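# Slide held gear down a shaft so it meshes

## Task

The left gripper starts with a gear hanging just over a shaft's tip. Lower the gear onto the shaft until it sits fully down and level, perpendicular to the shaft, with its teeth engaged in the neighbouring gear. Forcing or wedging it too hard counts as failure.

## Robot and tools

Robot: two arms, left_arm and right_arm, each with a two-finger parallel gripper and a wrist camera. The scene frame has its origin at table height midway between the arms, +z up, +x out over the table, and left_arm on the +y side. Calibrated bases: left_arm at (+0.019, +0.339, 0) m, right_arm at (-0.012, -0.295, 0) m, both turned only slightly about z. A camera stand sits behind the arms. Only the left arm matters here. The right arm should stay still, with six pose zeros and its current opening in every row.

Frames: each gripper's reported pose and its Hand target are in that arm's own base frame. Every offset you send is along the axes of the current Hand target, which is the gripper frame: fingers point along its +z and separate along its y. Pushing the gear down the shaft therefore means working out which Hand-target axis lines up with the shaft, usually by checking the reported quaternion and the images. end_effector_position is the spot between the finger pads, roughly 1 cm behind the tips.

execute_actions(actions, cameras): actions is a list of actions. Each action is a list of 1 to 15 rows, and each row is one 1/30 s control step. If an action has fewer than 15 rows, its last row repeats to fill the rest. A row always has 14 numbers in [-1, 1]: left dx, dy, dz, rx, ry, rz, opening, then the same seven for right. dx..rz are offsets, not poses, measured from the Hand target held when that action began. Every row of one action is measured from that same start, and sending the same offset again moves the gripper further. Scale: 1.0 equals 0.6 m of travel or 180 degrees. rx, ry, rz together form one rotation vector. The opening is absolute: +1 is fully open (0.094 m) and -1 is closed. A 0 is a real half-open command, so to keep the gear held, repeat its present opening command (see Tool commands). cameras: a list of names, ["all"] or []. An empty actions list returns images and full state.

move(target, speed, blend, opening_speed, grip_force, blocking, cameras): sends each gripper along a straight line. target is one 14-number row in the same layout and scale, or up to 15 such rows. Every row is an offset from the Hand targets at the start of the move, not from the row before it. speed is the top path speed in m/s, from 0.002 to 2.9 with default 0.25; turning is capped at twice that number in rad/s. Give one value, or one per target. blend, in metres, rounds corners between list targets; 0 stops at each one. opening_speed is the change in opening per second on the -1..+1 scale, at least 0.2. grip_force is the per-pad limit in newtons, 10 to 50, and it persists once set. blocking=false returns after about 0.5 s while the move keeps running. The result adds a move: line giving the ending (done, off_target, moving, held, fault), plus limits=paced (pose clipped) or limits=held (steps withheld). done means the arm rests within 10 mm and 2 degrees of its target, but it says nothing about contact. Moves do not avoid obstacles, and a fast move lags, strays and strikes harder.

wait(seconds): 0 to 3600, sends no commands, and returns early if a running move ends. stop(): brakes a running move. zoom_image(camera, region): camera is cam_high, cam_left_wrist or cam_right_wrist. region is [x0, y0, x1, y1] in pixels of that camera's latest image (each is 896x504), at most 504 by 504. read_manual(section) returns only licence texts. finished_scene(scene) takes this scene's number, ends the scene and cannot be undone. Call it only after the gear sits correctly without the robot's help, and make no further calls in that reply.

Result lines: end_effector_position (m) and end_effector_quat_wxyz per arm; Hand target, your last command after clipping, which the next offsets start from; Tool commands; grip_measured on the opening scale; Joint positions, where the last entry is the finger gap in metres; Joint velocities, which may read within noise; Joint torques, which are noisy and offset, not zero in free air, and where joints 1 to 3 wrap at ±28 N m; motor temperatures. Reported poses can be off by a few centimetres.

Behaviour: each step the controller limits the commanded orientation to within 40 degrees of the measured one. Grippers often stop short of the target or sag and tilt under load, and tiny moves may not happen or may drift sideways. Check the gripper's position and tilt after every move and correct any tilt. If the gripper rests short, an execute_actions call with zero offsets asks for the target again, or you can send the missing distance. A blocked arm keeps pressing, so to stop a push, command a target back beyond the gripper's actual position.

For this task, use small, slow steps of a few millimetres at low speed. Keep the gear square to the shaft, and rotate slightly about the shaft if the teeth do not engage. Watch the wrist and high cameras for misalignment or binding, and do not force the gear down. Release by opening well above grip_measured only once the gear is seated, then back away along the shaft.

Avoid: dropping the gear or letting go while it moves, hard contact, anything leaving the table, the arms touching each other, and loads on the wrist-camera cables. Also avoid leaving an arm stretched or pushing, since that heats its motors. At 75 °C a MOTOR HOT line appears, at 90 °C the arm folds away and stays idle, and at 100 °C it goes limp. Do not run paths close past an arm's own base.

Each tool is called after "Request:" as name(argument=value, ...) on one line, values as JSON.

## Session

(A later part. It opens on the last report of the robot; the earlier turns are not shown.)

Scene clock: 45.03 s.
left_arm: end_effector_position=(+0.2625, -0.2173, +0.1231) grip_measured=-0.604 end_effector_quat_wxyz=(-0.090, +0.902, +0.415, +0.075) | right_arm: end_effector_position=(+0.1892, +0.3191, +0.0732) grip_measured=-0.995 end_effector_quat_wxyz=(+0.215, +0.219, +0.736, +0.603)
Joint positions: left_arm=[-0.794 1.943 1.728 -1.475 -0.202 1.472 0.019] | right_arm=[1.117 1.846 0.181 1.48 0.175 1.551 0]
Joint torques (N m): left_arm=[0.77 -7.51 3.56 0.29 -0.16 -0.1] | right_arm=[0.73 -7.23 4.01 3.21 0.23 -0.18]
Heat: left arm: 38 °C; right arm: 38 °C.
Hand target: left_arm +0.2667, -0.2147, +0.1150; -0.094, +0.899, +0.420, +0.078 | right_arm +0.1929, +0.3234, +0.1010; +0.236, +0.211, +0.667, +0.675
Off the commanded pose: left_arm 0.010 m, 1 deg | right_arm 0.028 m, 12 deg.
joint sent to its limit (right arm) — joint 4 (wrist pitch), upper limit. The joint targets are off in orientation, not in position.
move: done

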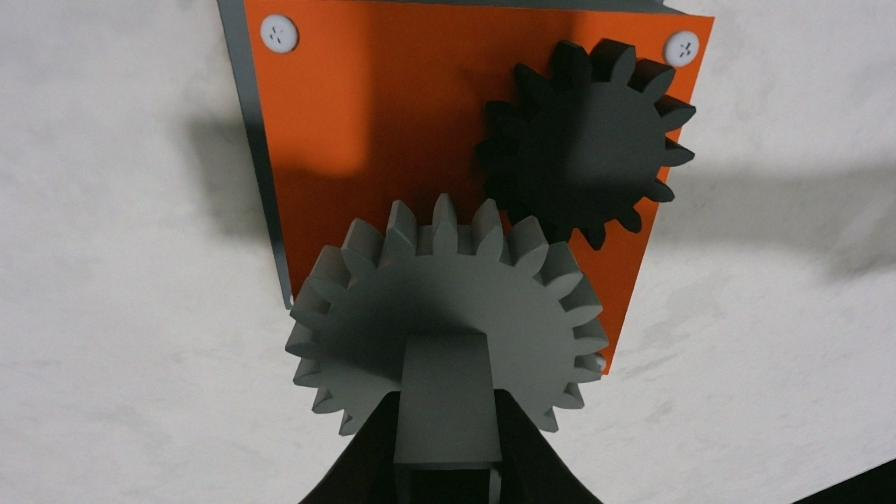

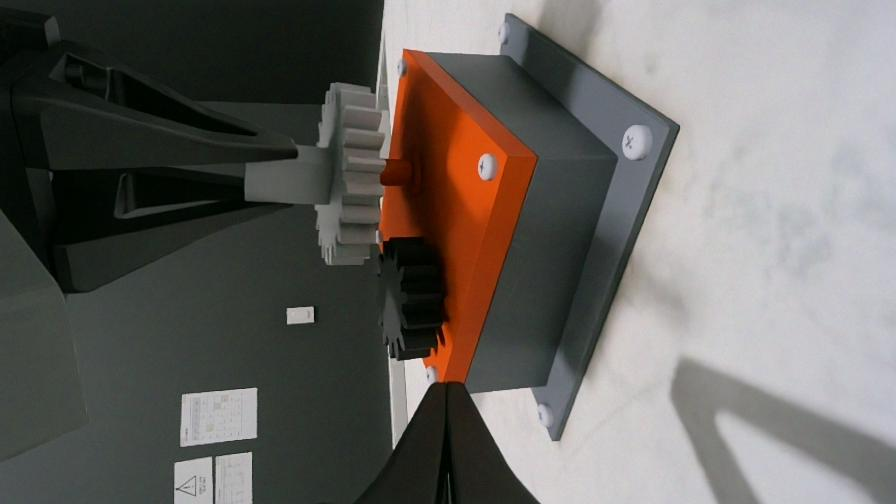

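Request:
move(target=[0,0,0,0,0,-0.03,-1,0,0,0,0,0,0,-1], speed=0.06, cameras=["cam_left_wrist"])

Request:
zoom_image(camera="cam_left_wrist", region=[490, 190, 590, 270])

Scene clock: 49.53 s.
left_arm: end_effector_position=(+0.2623, -0.2175, +0.1231) grip_measured=-0.604 end_effector_quat_wxyz=(-0.086, +0.884, +0.452, +0.078) | right_arm: end_effector_position=(+0.1892, +0.3191, +0.0732) grip_measured=-0.995 end_effector_quat_wxyz=(+0.215, +0.219, +0.736, +0.603)
Joint positions: left_arm=[-0.794 1.943 1.728 -1.475 -0.201 1.39 0.019] | right_arm=[1.117 1.846 0.181 1.48 0.175 1.551 0]
Joint torques (N m): left_arm=[0.79 -7.54 3.51 0.27 -0.16 -0.22] | right_arm=[0.7 -7.23 4.03 3.21 0.23 -0.18]
Heat: left arm: 38 °C; right arm: 39 °C.
Hand target: left_arm +0.2667, -0.2147, +0.1149; -0.090, +0.878, +0.462, +0.083 | right_arm +0.1929, +0.3234, +0.1010; +0.236, +0.211, +0.667, +0.675
Off the commanded pose: left_arm 0.010 m, 2 deg | right_arm 0.028 m, 12 deg.
joint sent to its limit (right arm) — joint 4 (wrist pitch), upper limit. The joint targets are off in orientation, not in position.
move: done

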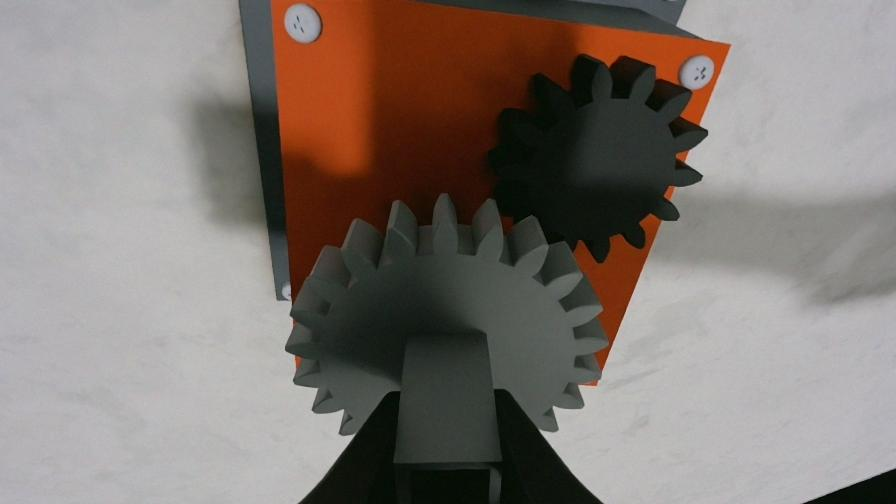

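Scaled by 5.040 from the camera's image (finer frame: 1280x720).

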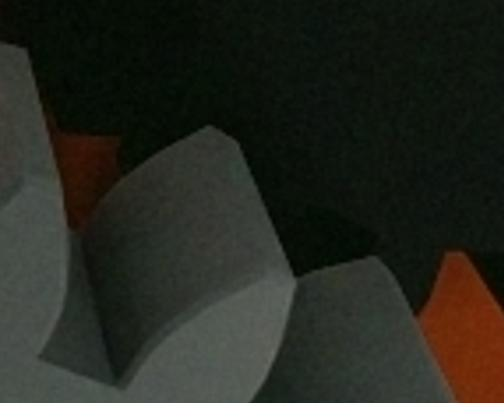

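Request:
move(target=[-0.0005,0,0.008,0,0,0,-1,0,0,0,0,0,0,-1], speed=0.04, cameras=["cam_left_wrist","cam_right_wrist"])

Request:
zoom_image(camera="cam_left_wrist", region=[490, 190, 590, 270])

Request:
zoom_image(camera="cam_right_wrist", region=[270, 60, 470, 280])

Scene clock: 50.73 s.
left_arm: end_effector_position=(+0.2621, -0.2173, +0.1220) grip_measured=-0.604 end_effector_quat_wxyz=(-0.087, +0.884, +0.452, +0.078) | right_arm: end_effector_position=(+0.1892, +0.3191, +0.0732) grip_measured=-0.995 end_effector_quat_wxyz=(+0.215, +0.219, +0.736, +0.603)
Joint positions: left_arm=[-0.794 1.943 1.724 -1.472 -0.201 1.389 0.019] | right_arm=[1.117 1.846 0.181 1.48 0.175 1.551 0]
Joint torques (N m): left_arm=[0.95 -7.73 2.09 0.47 -0.16 -0.21] | right_arm=[0.73 -7.23 4 3.21 0.23 -0.18]
Heat: left arm: 38 °C; right arm: 39 °C.
Hand target: left_arm +0.2668, -0.2139, +0.1102; -0.090, +0.878, +0.462, +0.083 | right_arm +0.1929, +0.3234, +0.1010; +0.236, +0.211, +0.667, +0.675
Off the commanded pose: left_arm 0.013 m, 1 deg | right_arm 0.028 m, 12 deg.
joint sent to its limit (right arm) — joint 4 (wrist pitch), upper limit. The joint targets are off in orientation, not in position.
move: off_target (left_arm)

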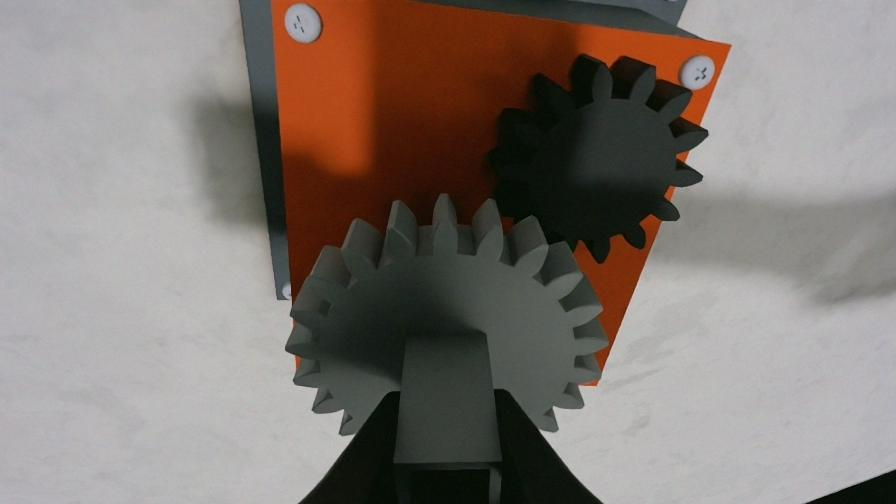

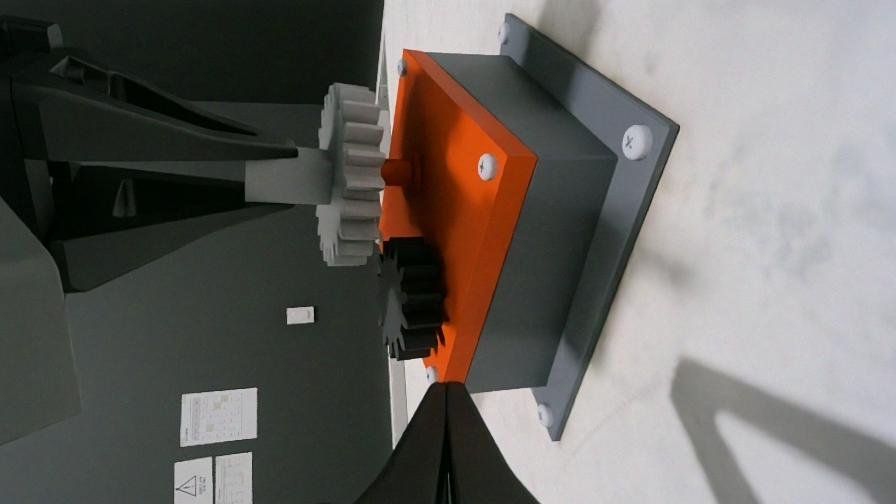

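Scaled by 5.040 from the camera's image (finer frame: 1280x720).

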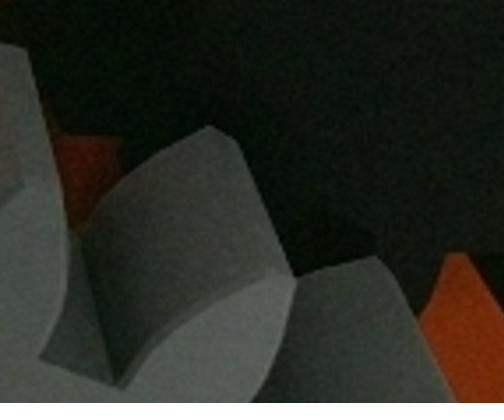

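Scaled by 2.291 from the camera's image (finer frame: 1280x720).

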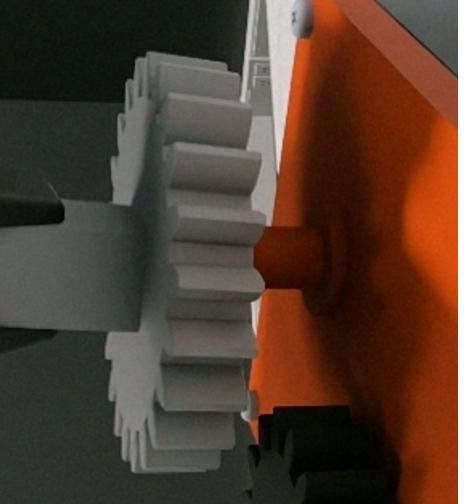

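Request:
move(target=[0,0,0,0,-0.013,0,-1,0,0,0,0,0,0,-1], speed=0.06, cameras=["cam_left_wrist","cam_right_wrist"])

Request:
zoom_image(camera="cam_right_wrist", region=[270, 60, 470, 280])

Scene clock: 54.40 s.
left_arm: end_effector_position=(+0.2625, -0.2168, +0.1224) grip_measured=-0.604 end_effector_quat_wxyz=(-0.079, +0.882, +0.460, +0.069) | right_arm: end_effector_position=(+0.1892, +0.3191, +0.0732) grip_measured=-0.995 end_effector_quat_wxyz=(+0.215, +0.219, +0.736, +0.603)
Joint positions: left_arm=[-0.781 1.935 1.718 -1.465 -0.179 1.389 0.019] | right_arm=[1.117 1.846 0.181 1.48 0.175 1.551 0]
Joint torques (N m): left_arm=[1.51 -7.68 2.18 0.49 0 0.02] | right_arm=[0.73 -7.24 4.03 3.22 0.23 -0.18]
Heat: left arm: 37 °C; right arm: 40 °C.
Hand target: left_arm +0.2669, -0.2138, +0.1103; -0.080, +0.880, +0.464, +0.065 | right_arm +0.1929, +0.3234, +0.1010; +0.236, +0.211, +0.667, +0.675
Off the commanded pose: left_arm 0.013 m, 1 deg | right_arm 0.028 m, 12 deg.
joint sent to its limit (right arm) — joint 4 (wrist pitch), upper limit. The joint targets are off in orientation, not in position.
move: off_target (left_arm)

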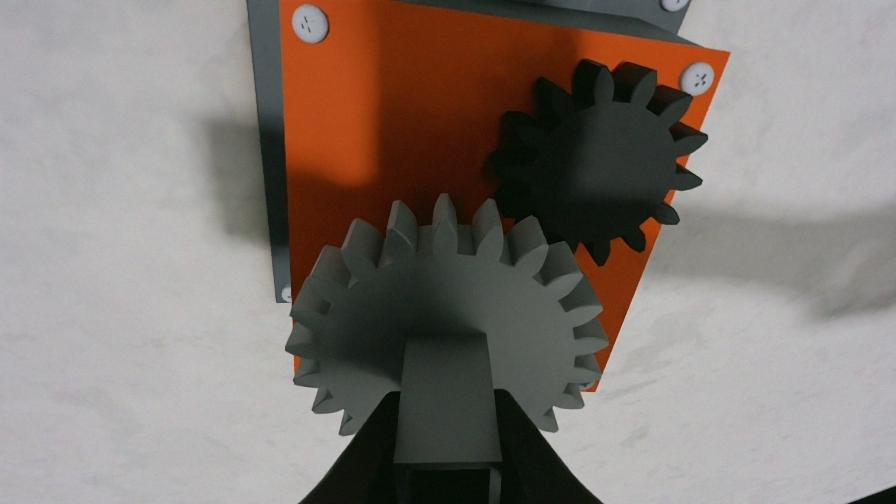

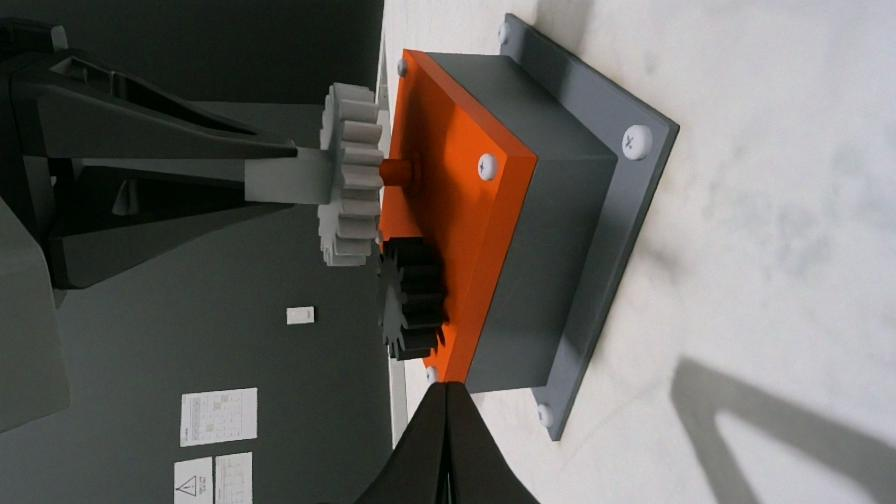

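Scaled by 2.291 from the camera's image (finer frame: 1280x720).

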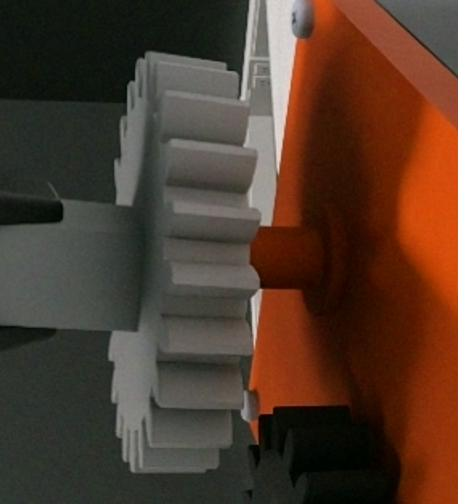

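Request:
move(target=[0,0,-0.006,0,0,0,-1,-0.1397,0,0.0781,0,0.25,0,-1], speed=0.3, cameras=["cam_right_wrist"])

Request:
zoom_image(camera="cam_right_wrist", region=[380, 70, 580, 290])

Scene clock: 59.43 s.
left_arm: end_effector_position=(+0.2625, -0.2168, +0.1224) grip_measured=-0.604 end_effector_quat_wxyz=(-0.079, +0.882, +0.460, +0.069) | right_arm: end_effector_position=(+0.2839, +0.3094, +0.0996) grip_measured=-0.996 end_effector_quat_wxyz=(-0.045, -0.051, +0.711, +0.700)
Joint positions: left_arm=[-0.781 1.935 1.718 -1.465 -0.179 1.389 0.019] | right_arm=[0.419 2.133 0.739 1.341 -1.287 1.511 0]
Joint torques (N m): left_arm=[1.36 -7.56 3.51 0.32 0 0] | right_arm=[0.06 -9.43 6.6 1.9 -0.19 -0.25]
Heat: left arm: 38 °C; right arm: 40 °C.
Hand target: left_arm +0.2667, -0.2145, +0.1138; -0.080, +0.880, +0.464, +0.065 | right_arm +0.2880, +0.3108, +0.1047; -0.037, -0.064, +0.706, +0.704
Off the commanded pose: left_arm 0.010 m, 1 deg | right_arm 0.007 m, 2 deg.
move: done

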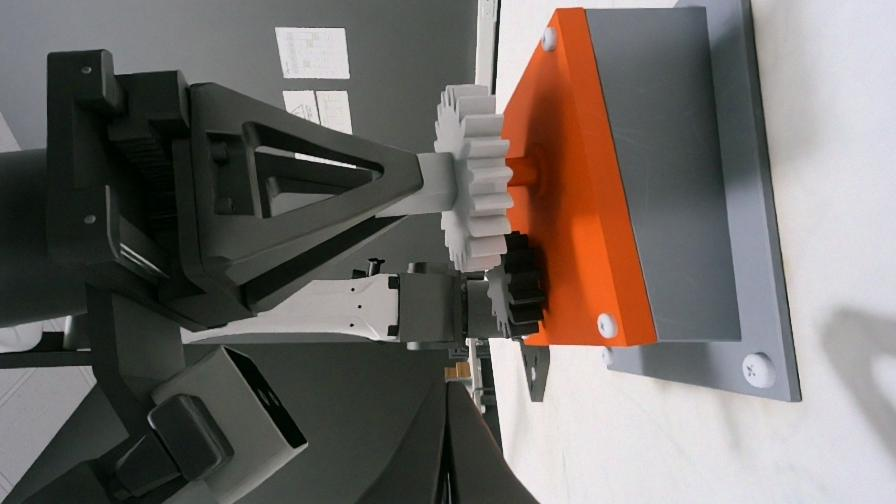

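Scaled by 2.291 from the camera's image (finer frame: 1280x720).

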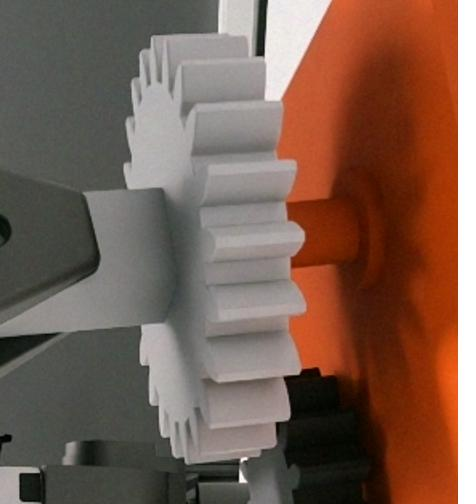

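Request:
move(target=[0,0,0,0,0.008,0,-1,0,0,0,0,0,0,-1], speed=0.06, cameras=["cam_left_wrist"])

Request:
zoom_image(camera="cam_left_wrist", region=[480, 180, 640, 290])

Scene clock: 61.57 s.
left_arm: end_effector_position=(+0.2626, -0.2167, +0.1224) grip_measured=-0.604 end_effector_quat_wxyz=(-0.079, +0.882, +0.460, +0.069) | right_arm: end_effector_position=(+0.2837, +0.3094, +0.0995) grip_measured=-0.996 end_effector_quat_wxyz=(-0.045, -0.052, +0.711, +0.700)
Joint positions: left_arm=[-0.781 1.935 1.718 -1.465 -0.18 1.389 0.019] | right_arm=[0.419 2.133 0.739 1.341 -1.288 1.511 0]
Joint torques (N m): left_arm=[0.32 -7.16 3.75 0.27 -0.22 -0.13] | right_arm=[0.06 -9.43 6.58 1.9 -0.17 -0.24]
Heat: left arm: 38 °C; right arm: 40 °C.
Hand target: left_arm +0.2667, -0.2145, +0.1138; -0.086, +0.879, +0.463, +0.076 | right_arm +0.2879, +0.3108, +0.1047; -0.037, -0.064, +0.706, +0.704
Off the commanded pose: left_arm 0.010 m, 1 deg | right_arm 0.007 m, 2 deg.
move: done

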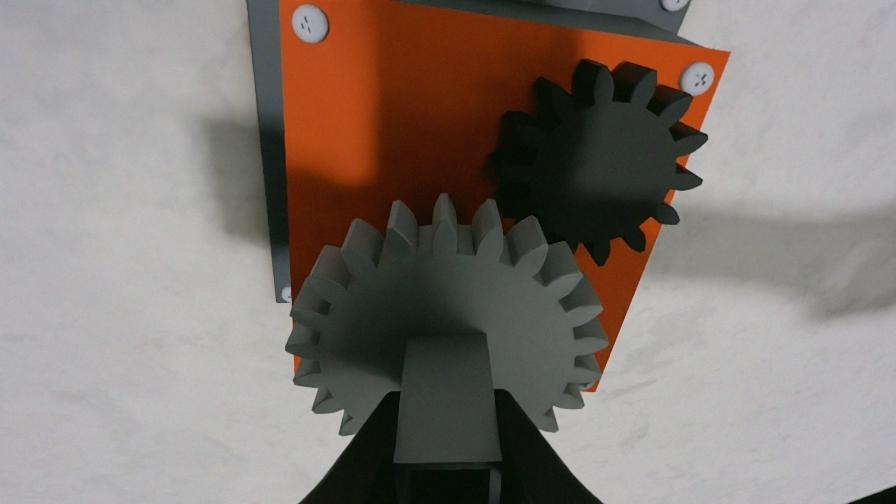

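Scaled by 3.150 from the camera's image (finer frame: 1280x720).

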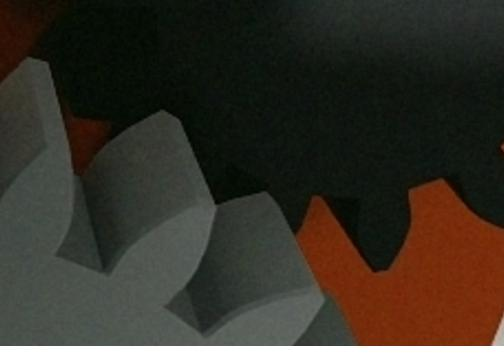

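Request:
move(target=[[0,0,-0.022,0,0,0,-1,0,0,0,0,0,0,-1],[0,0,-0.022,0,0,-0.036,-1,0,0,0,0,0,0,-1],[0,0,0.003,0,0,-0.036,-1,0,0,0,0,0,0,-1]], speed=0.06, cameras=["cam_left_wrist","cam_right_wrist"])

Request:
zoom_image(camera="cam_left_wrist", region=[480, 180, 640, 290])

Request:
zoom_image(camera="cam_right_wrist", region=[380, 70, 580, 290])

Scene clock: 66.00 s.
left_arm: end_effector_position=(+0.2641, -0.2161, +0.1226) grip_measured=-0.604 end_effector_quat_wxyz=(-0.078, +0.855, +0.507, +0.077) | right_arm: end_effector_position=(+0.2837, +0.3094, +0.0995) grip_measured=-0.996 end_effector_quat_wxyz=(-0.045, -0.052, +0.711, +0.700)
Joint positions: left_arm=[-0.781 1.941 1.725 -1.47 -0.188 1.279 0.019] | right_arm=[0.419 2.133 0.739 1.341 -1.288 1.511 0]
Joint torques (N m): left_arm=[0.42 -7.76 2.44 0.41 -0.14 -0.16] | right_arm=[0.06 -9.43 6.61 1.9 -0.17 -0.25]
Heat: left arm: 38 °C; right arm: 39 °C.
Hand target: left_arm +0.2668, -0.2141, +0.1121; -0.082, +0.851, +0.512, +0.081 | right_arm +0.2879, +0.3108, +0.1047; -0.037, -0.064, +0.706, +0.704
Off the commanded pose: left_arm 0.011 m, 1 deg | right_arm 0.007 m, 2 deg.
move: off_target (left_arm)

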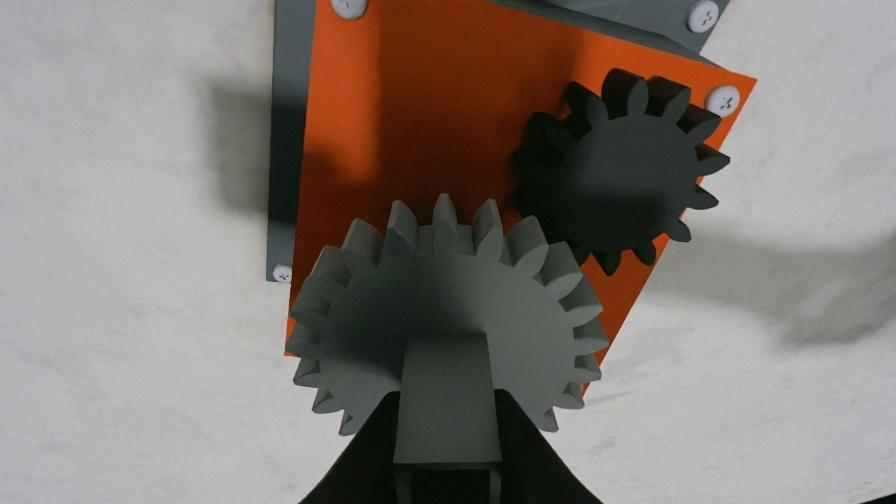

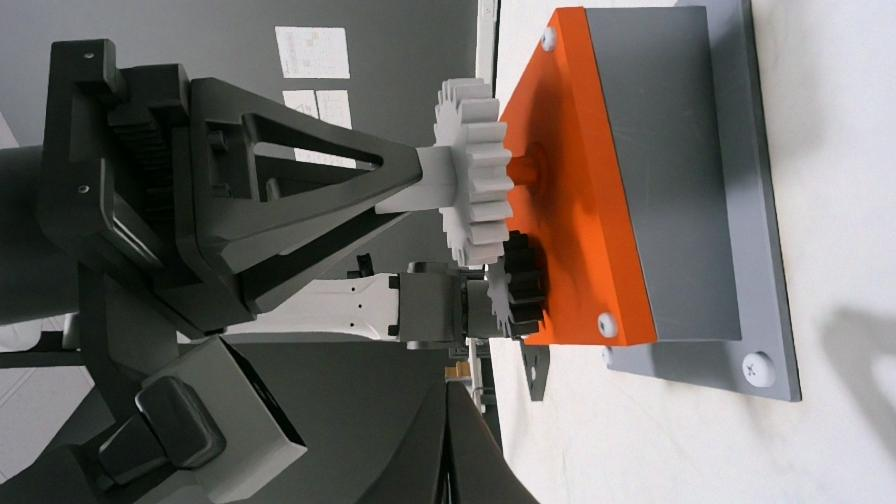

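Scaled by 3.150 from the camera's image (finer frame: 1280x720).

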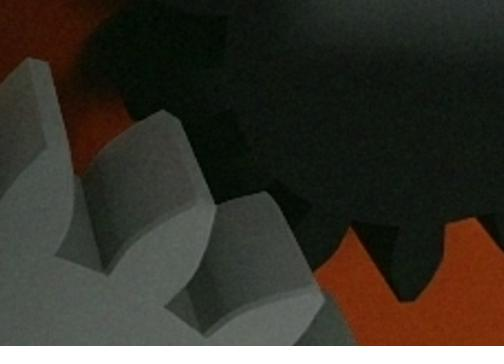

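Scaled by 2.291 from the camera's image (finer frame: 1280x720).

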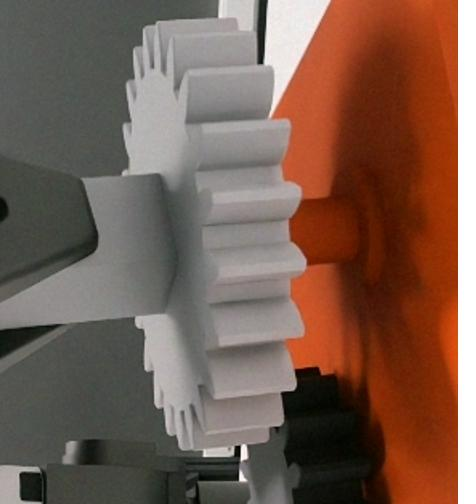

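Request:
move(target=[0,0,-0.028,0,0,0,-1,0.154,0,0.0435,0,-0.25,0,-1], speed=0.3, cameras=["cam_left_wrist","cam_right_wrist"])

Request:
zoom_image(camera="cam_right_wrist", region=[270, 60, 470, 280])

Scene clock: 69.80 s.
left_arm: end_effector_position=(+0.2635, -0.2155, +0.1248) grip_measured=-0.604 end_effector_quat_wxyz=(-0.081, +0.854, +0.508, +0.076) | right_arm: end_effector_position=(+0.1891, +0.3192, +0.0732) grip_measured=-0.996 end_effector_quat_wxyz=(+0.214, +0.219, +0.736, +0.603)
Joint positions: left_arm=[-0.781 1.944 1.738 -1.486 -0.188 1.276 0.019] | right_arm=[1.117 1.845 0.181 1.48 0.173 1.551 0]
Joint torques (N m): left_arm=[-0.39 -7.31 7.83 -0.21 -0.13 -0.22] | right_arm=[0.75 -7.21 4.01 3.22 0.25 -0.17]
Heat: left arm: 38 °C; right arm: 39 °C.
Hand target: left_arm +0.2660, -0.2179, +0.1283; -0.082, +0.851, +0.512, +0.080 | right_arm +0.1930, +0.3234, +0.1011; +0.236, +0.211, +0.667, +0.675
Off the commanded pose: left_arm 0.005 m, 1 deg | right_arm 0.028 m, 12 deg.
joint sent to its limit (right arm) — joint 4 (wrist pitch), upper limit. The joint targets are off in orientation, not in position.
move: off_target (right_arm)

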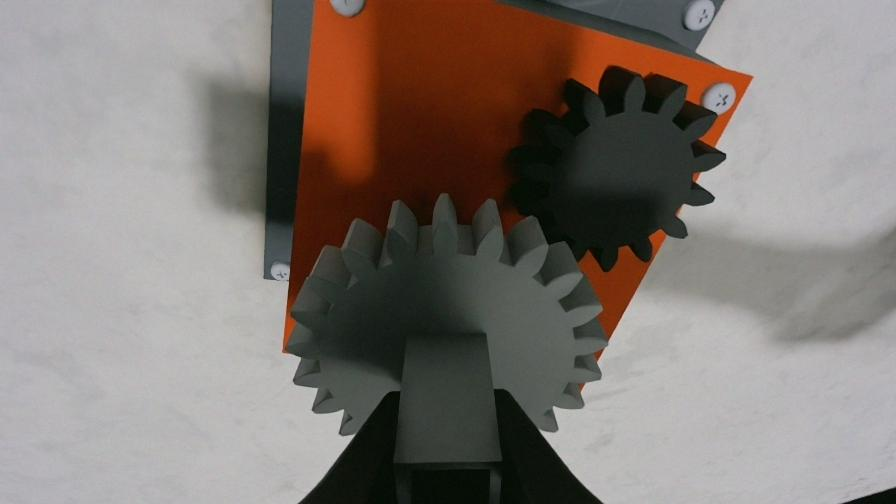

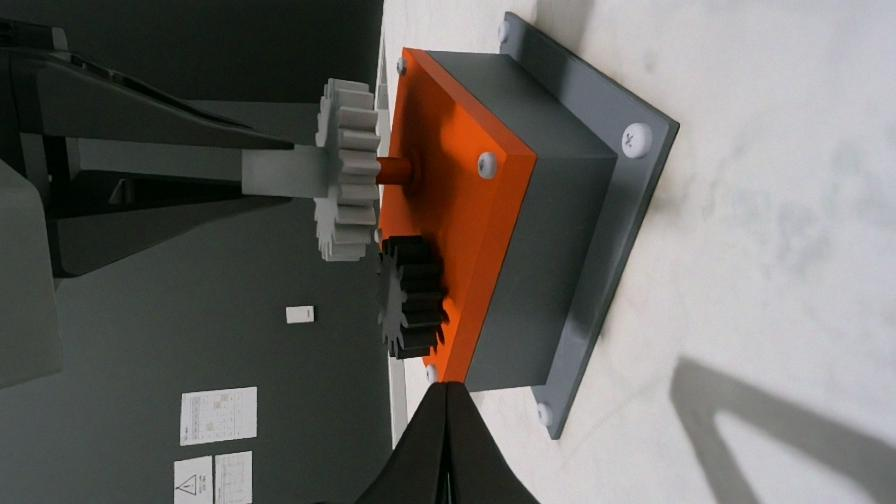

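Scaled by 2.291 from the camera's image (finer frame: 1280x720).

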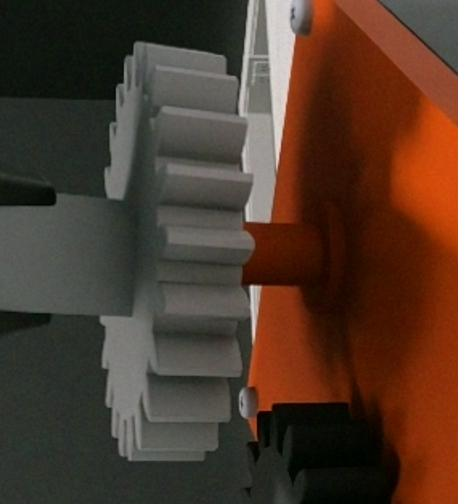

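Request:
move(target=[-0.005,-0.0033,0.0175,-0.0077,0.0018,0,-1,0,0,0,0,0,0,-1], speed=0.05, cameras=["cam_right_wrist"])

Request:
zoom_image(camera="cam_right_wrist", region=[270, 60, 470, 280])

Request:
move(target=[0,0,0,0,0,0,-1,-0.1397,0,0.0781,0,0.25,0,-1], speed=0.3, cameras=["cam_right_wrist"])

Request:
zoom_image(camera="cam_right_wrist", region=[380, 70, 580, 290])

Scene clock: 73.07 s.
left_arm: end_effector_position=(+0.2637, -0.2159, +0.1228) grip_measured=-0.604 end_effector_quat_wxyz=(-0.078, +0.855, +0.506, +0.087) | right_arm: end_effector_position=(+0.1891, +0.3191, +0.0732) grip_measured=-0.996 end_effector_quat_wxyz=(+0.214, +0.219, +0.736, +0.603)
Joint positions: left_arm=[-0.791 1.934 1.715 -1.463 -0.207 1.27 0.019] | right_arm=[1.117 1.845 0.181 1.48 0.174 1.551 0]
Joint torques (N m): left_arm=[-0.39 -8.88 2.76 0.37 -0.08 -0.22] | right_arm=[0.73 -7.23 4.03 3.21 0.23 -0.17]
Heat: left arm: 39 °C; right arm: 40 °C.
Hand target: left_arm +0.2633, -0.2171, +0.1175; -0.073, +0.852, +0.511, +0.089 | right_arm +0.1929, +0.3235, +0.1011; +0.236, +0.211, +0.667, +0.675
Off the commanded pose: left_arm 0.005 m, 1 deg | right_arm 0.029 m, 12 deg.
joint sent to its limit (right arm) — joint 4 (wrist pitch), upper limit. The joint targets are off in orientation, not in position.
move: done

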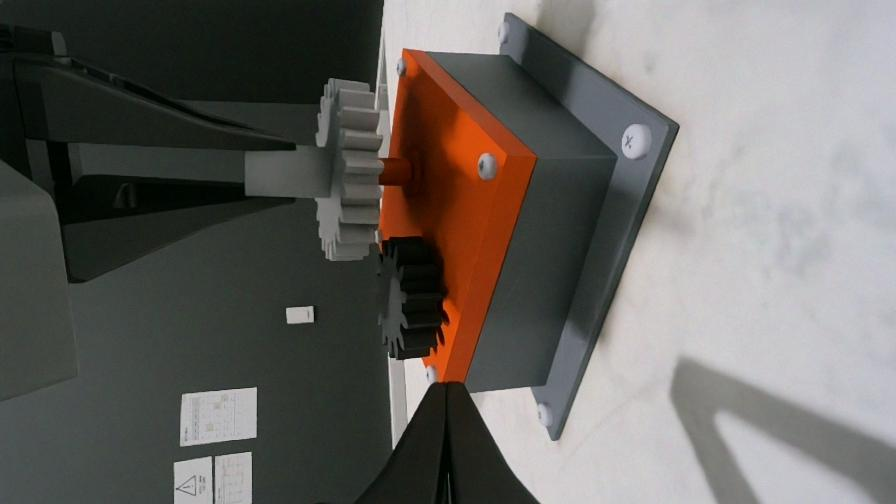

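Scaled by 2.291 from the camera's image (finer frame: 1280x720).

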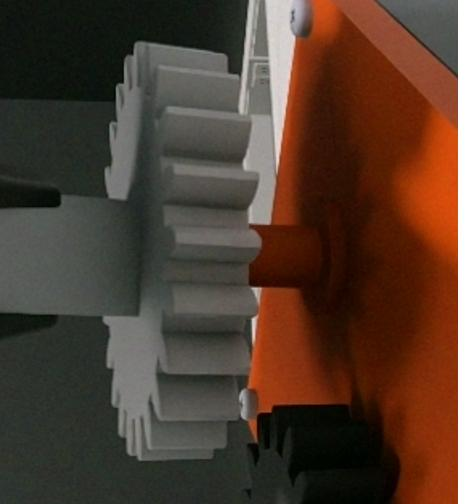

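Scene clock: 75.30 s.
left_arm: end_effector_position=(+0.2638, -0.2159, +0.1228) grip_measured=-0.604 end_effector_quat_wxyz=(-0.078, +0.855, +0.506, +0.087) | right_arm: end_effector_position=(+0.2841, +0.3092, +0.0996) grip_measured=-0.996 end_effector_quat_wxyz=(-0.044, -0.051, +0.711, +0.700)
Joint positions: left_arm=[-0.791 1.934 1.715 -1.463 -0.207 1.27 0.019] | right_arm=[0.418 2.133 0.739 1.341 -1.287 1.511 0]
Joint torques (N m): left_arm=[-0.39 -8.91 2.76 0.38 -0.08 -0.21] | right_arm=[0.1 -9.4 6.61 1.91 -0.2 -0.24]
Heat: left arm: 39 °C; right arm: 40 °C.
Hand target: left_arm +0.2633, -0.2171, +0.1175; -0.073, +0.852, +0.511, +0.089 | right_arm +0.2881, +0.3107, +0.1047; -0.037, -0.064, +0.706, +0.704
Off the commanded pose: left_arm 0.005 m, 1 deg | right_arm 0.007 m, 2 deg.
move: done

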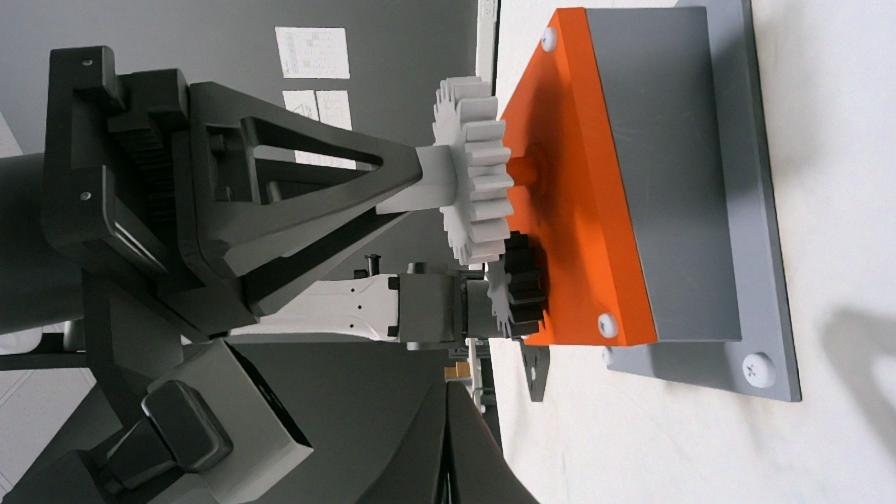

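Scaled by 2.291 from the camera's image (finer frame: 1280x720).

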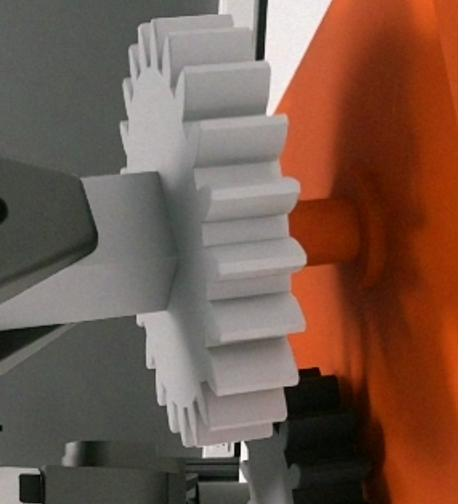

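Request:
move(target=[-0.0065,0,0,0,0,0,-1,0,0,0,0,0,0,-1], speed=0.03, cameras=["cam_right_wrist"])

Request:
zoom_image(camera="cam_right_wrist", region=[380, 70, 580, 290])

Scene clock: 76.70 s.
left_arm: end_effector_position=(+0.2631, -0.2169, +0.1230) grip_measured=-0.604 end_effector_quat_wxyz=(-0.078, +0.854, +0.507, +0.091) | right_arm: end_effector_position=(+0.2840, +0.3092, +0.0995) grip_measured=-0.996 end_effector_quat_wxyz=(-0.045, -0.051, +0.711, +0.700)
Joint positions: left_arm=[-0.798 1.934 1.715 -1.463 -0.214 1.26 0.019] | right_arm=[0.418 2.133 0.739 1.341 -1.288 1.511 0]
Joint torques (N m): left_arm=[-0.7 -8.47 3.03 0.36 -0.01 -0.22] | right_arm=[0.12 -9.42 6.63 1.9 -0.17 -0.24]
Motor temperatures (°C): left_arm=[28 40 37 26 28 23 30] | right_arm=[29 38 33 40 26 25 25]
Heat: left arm: 40 °C; right arm: 40 °C.
Hand target: left_arm +0.2615, -0.2205, +0.1167; -0.073, +0.852, +0.511, +0.089 | right_arm +0.2880, +0.3107, +0.1047; -0.037, -0.064, +0.706, +0.704
Off the commanded pose: left_arm 0.007 m, 1 deg | right_arm 0.007 m, 2 deg.
move: done

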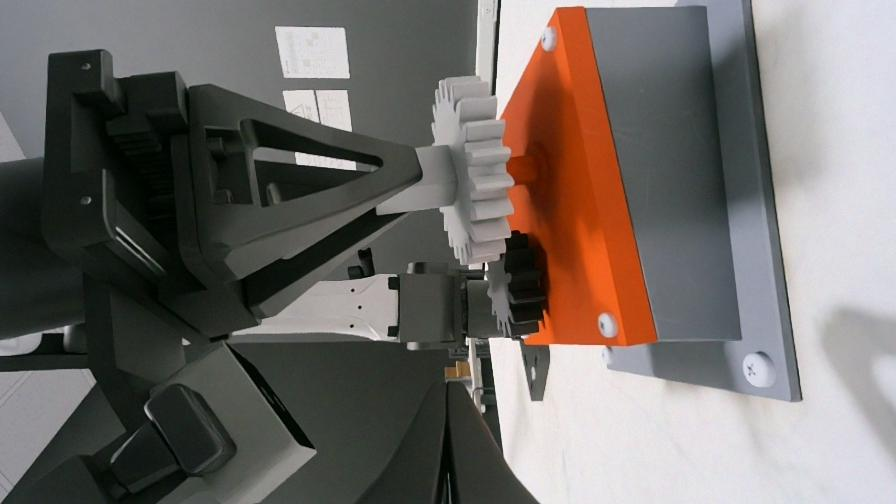

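Scaled by 2.291 from the camera's image (finer frame: 1280x720).

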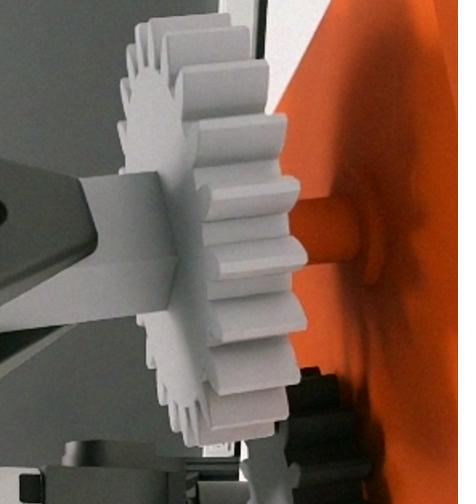

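Request:
move(target=[[-0.002,0,-0.025,0,0,0,-1,0,0,0,0,0,0,-1],[-0.002,0,-0.004,0,0,0,-1,0,0,0,0,0,0,-1]], speed=0.08, cameras=["cam_right_wrist"])

Request:
zoom_image(camera="cam_right_wrist", region=[380, 70, 580, 290])

Scene clock: 79.10 s.
left_arm: end_effector_position=(+0.2612, -0.2212, +0.1228) grip_measured=-0.604 end_effector_quat_wxyz=(-0.074, +0.854, +0.507, +0.091) | right_arm: end_effector_position=(+0.2840, +0.3092, +0.0995) grip_measured=-0.996 end_effector_quat_wxyz=(-0.045, -0.051, +0.711, +0.700)
Joint positions: left_arm=[-0.809 1.934 1.715 -1.457 -0.211 1.249 0.019] | right_arm=[0.418 2.133 0.739 1.341 -1.288 1.511 0]
Joint torques (N m): left_arm=[-0.09 -8.27 3.96 0.22 -0.03 -0.15] | right_arm=[0.1 -9.42 6.61 1.89 -0.17 -0.24]
Heat: left arm: 40 °C; right arm: 39 °C.
Hand target: left_arm +0.2608, -0.2221, +0.1187; -0.073, +0.852, +0.511, +0.089 | right_arm +0.2880, +0.3107, +0.1047; -0.037, -0.064, +0.706, +0.704
Off the commanded pose: left_arm 0.004 m, 1 deg | right_arm 0.007 m, 2 deg.
move: done

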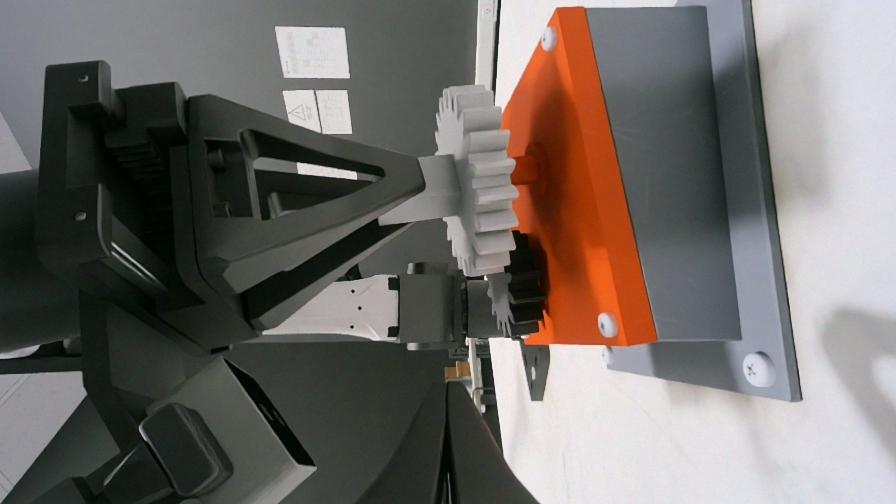

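Scaled by 2.291 from the camera's image (finer frame: 1280x720).

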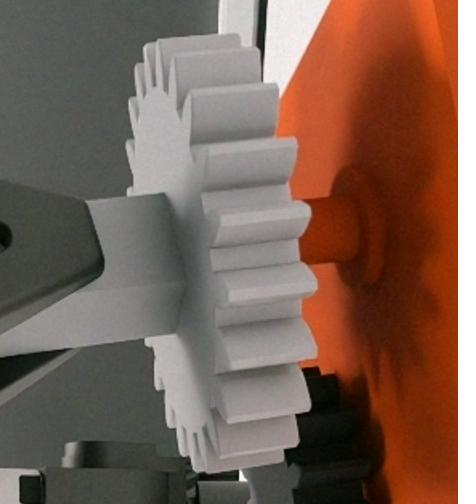

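Request:
move(target=[[0.0088,0,-0.021,0,0,0,-1,0,0,0,0,0,0,-1],[0.0088,-0.0005,0,0,0,0,-1,0,0,0,0,0,0,-1]], speed=0.08, cameras=["cam_right_wrist"])

Request:
zoom_image(camera="cam_right_wrist", region=[380, 70, 580, 290])

Scene clock: 81.20 s.
left_arm: end_effector_position=(+0.2610, -0.2195, +0.1226) grip_measured=-0.604 end_effector_quat_wxyz=(-0.077, +0.853, +0.508, +0.090) | right_arm: end_effector_position=(+0.2840, +0.3092, +0.0995) grip_measured=-0.996 end_effector_quat_wxyz=(-0.045, -0.051, +0.711, +0.700)
Joint positions: left_arm=[-0.806 1.934 1.714 -1.461 -0.211 1.249 0.019] | right_arm=[0.418 2.133 0.739 1.341 -1.288 1.511 0]
Joint torques (N m): left_arm=[0.81 -8.92 3.56 0.25 -0.04 0] | right_arm=[0.12 -9.43 6.61 1.9 -0.17 -0.24]
Heat: left arm: 40 °C; right arm: 39 °C.
Hand target: left_arm +0.2629, -0.2174, +0.1200; -0.073, +0.852, +0.511, +0.089 | right_arm +0.2880, +0.3107, +0.1047; -0.037, -0.064, +0.706, +0.704
Off the commanded pose: left_arm 0.004 m, 1 deg | right_arm 0.007 m, 2 deg.
move: done

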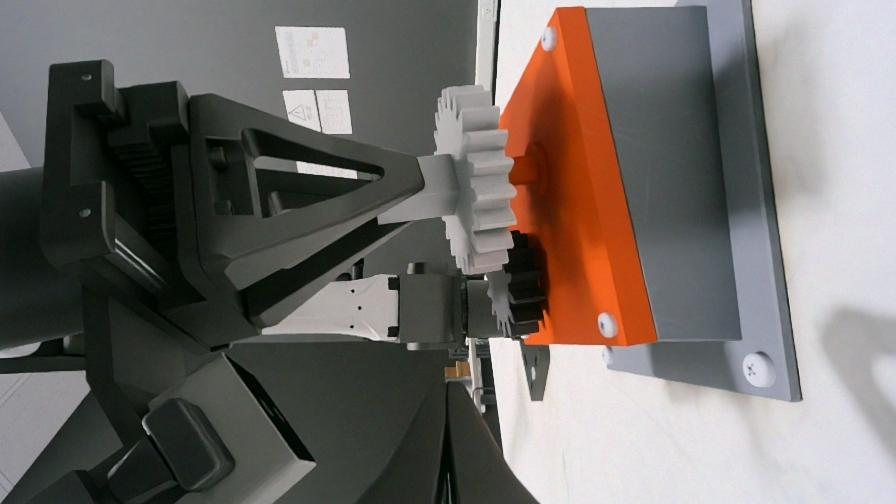

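Scaled by 2.291 from the camera's image (finer frame: 1280x720).

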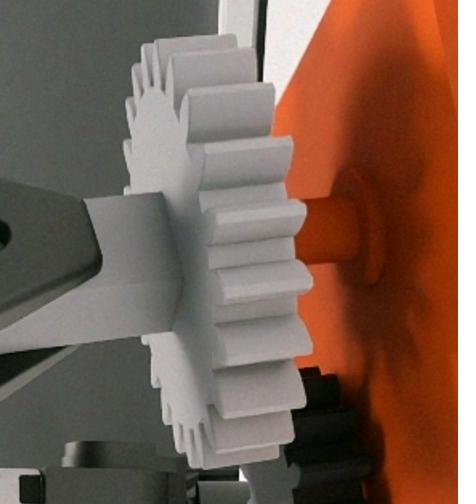

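Request:
move(target=[[0.002,0.0015,-0.045,0,0,0,-1,0,0,0,0,0,0,-1],[0.002,0.0015,0.002,0,0,0,-1,0,0,0,0,0,0,-1]], speed=0.1, cameras=["cam_right_wrist"])

Request:
zoom_image(camera="cam_right_wrist", region=[380, 70, 580, 290])

Scene clock: 83.50 s.
left_arm: end_effector_position=(+0.2599, -0.2164, +0.1228) grip_measured=-0.604 end_effector_quat_wxyz=(-0.083, +0.852, +0.509, +0.089) | right_arm: end_effector_position=(+0.2840, +0.3092, +0.0995) grip_measured=-0.996 end_effector_quat_wxyz=(-0.045, -0.051, +0.711, +0.700)
Joint positions: left_arm=[-0.802 1.934 1.714 -1.473 -0.21 1.249 0.019] | right_arm=[0.418 2.133 0.739 1.341 -1.288 1.511 0]
Joint torques (N m): left_arm=[0.84 -8.84 3.47 0.39 -0.05 0.05] | right_arm=[0.09 -9.43 6.63 1.9 -0.17 -0.24]
Heat: left arm: 41 °C; right arm: 39 °C.
Hand target: left_arm +0.2644, -0.2165, +0.1190; -0.073, +0.852, +0.511, +0.089 | right_arm +0.2880, +0.3107, +0.1047; -0.037, -0.064, +0.706, +0.704
Off the commanded pose: left_arm 0.006 m, 1 deg | right_arm 0.007 m, 2 deg.
move: done

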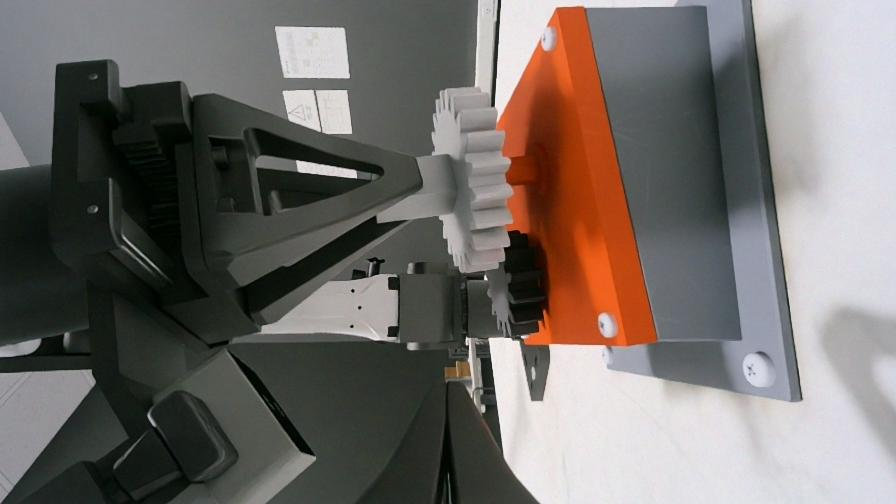

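Scaled by 2.291 from the camera's image (finer frame: 1280x720).

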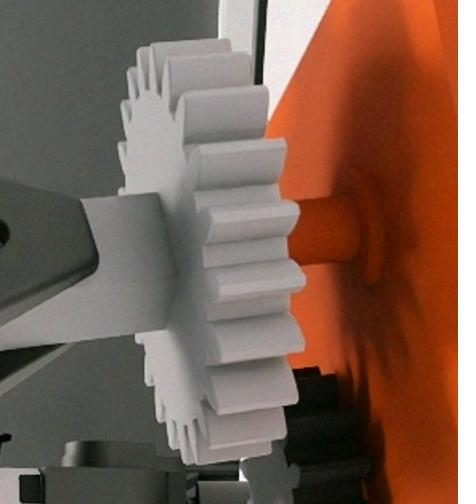

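Request:
move(target=[[0,0.0065,-0.03,0,0,0,-1,0,0,0,0,0,0,-1],[0,0.0055,0.001,0,0,0,-1,0,0,0,0,0,0,-1]], speed=0.08, cameras=["cam_right_wrist"])

Request:
zoom_image(camera="cam_right_wrist", region=[380, 70, 580, 290])

Scene clock: 85.97 s.
left_arm: end_effector_position=(+0.2649, -0.2188, +0.1224) grip_measured=-0.604 end_effector_quat_wxyz=(-0.074, +0.851, +0.513, +0.090) | right_arm: end_effector_position=(+0.2840, +0.3092, +0.0995) grip_measured=-0.996 end_effector_quat_wxyz=(-0.045, -0.051, +0.711, +0.700)
Joint positions: left_arm=[-0.796 1.938 1.719 -1.456 -0.21 1.249 0.019] | right_arm=[0.418 2.133 0.739 1.341 -1.288 1.511 0]
Joint torques (N m): left_arm=[0.64 -8.24 4.16 0.24 -0.06 0.08] | right_arm=[0.1 -9.42 6.6 1.9 -0.17 -0.24]
Heat: left arm: 41 °C; right arm: 38 °C.
Hand target: left_arm +0.2674, -0.2180, +0.1184; -0.073, +0.852, +0.511, +0.089 | right_arm +0.2880, +0.3107, +0.1047; -0.037, -0.064, +0.706, +0.704
Off the commanded pose: left_arm 0.005 m, 0 deg | right_arm 0.007 m, 2 deg.
move: done

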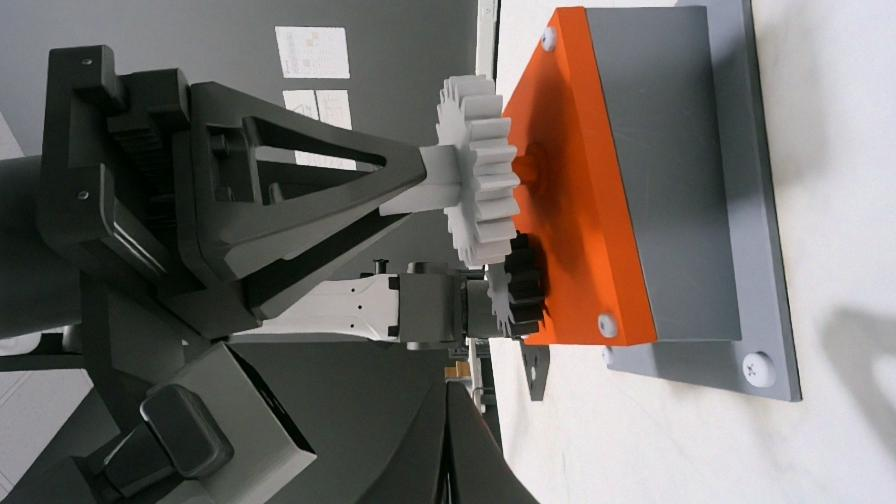

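Scaled by 2.291 from the camera's image (finer frame: 1280x720).

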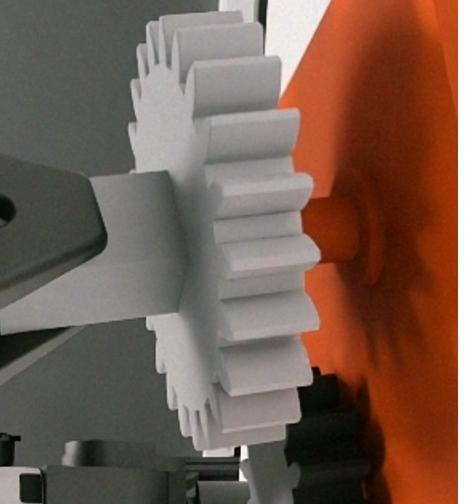

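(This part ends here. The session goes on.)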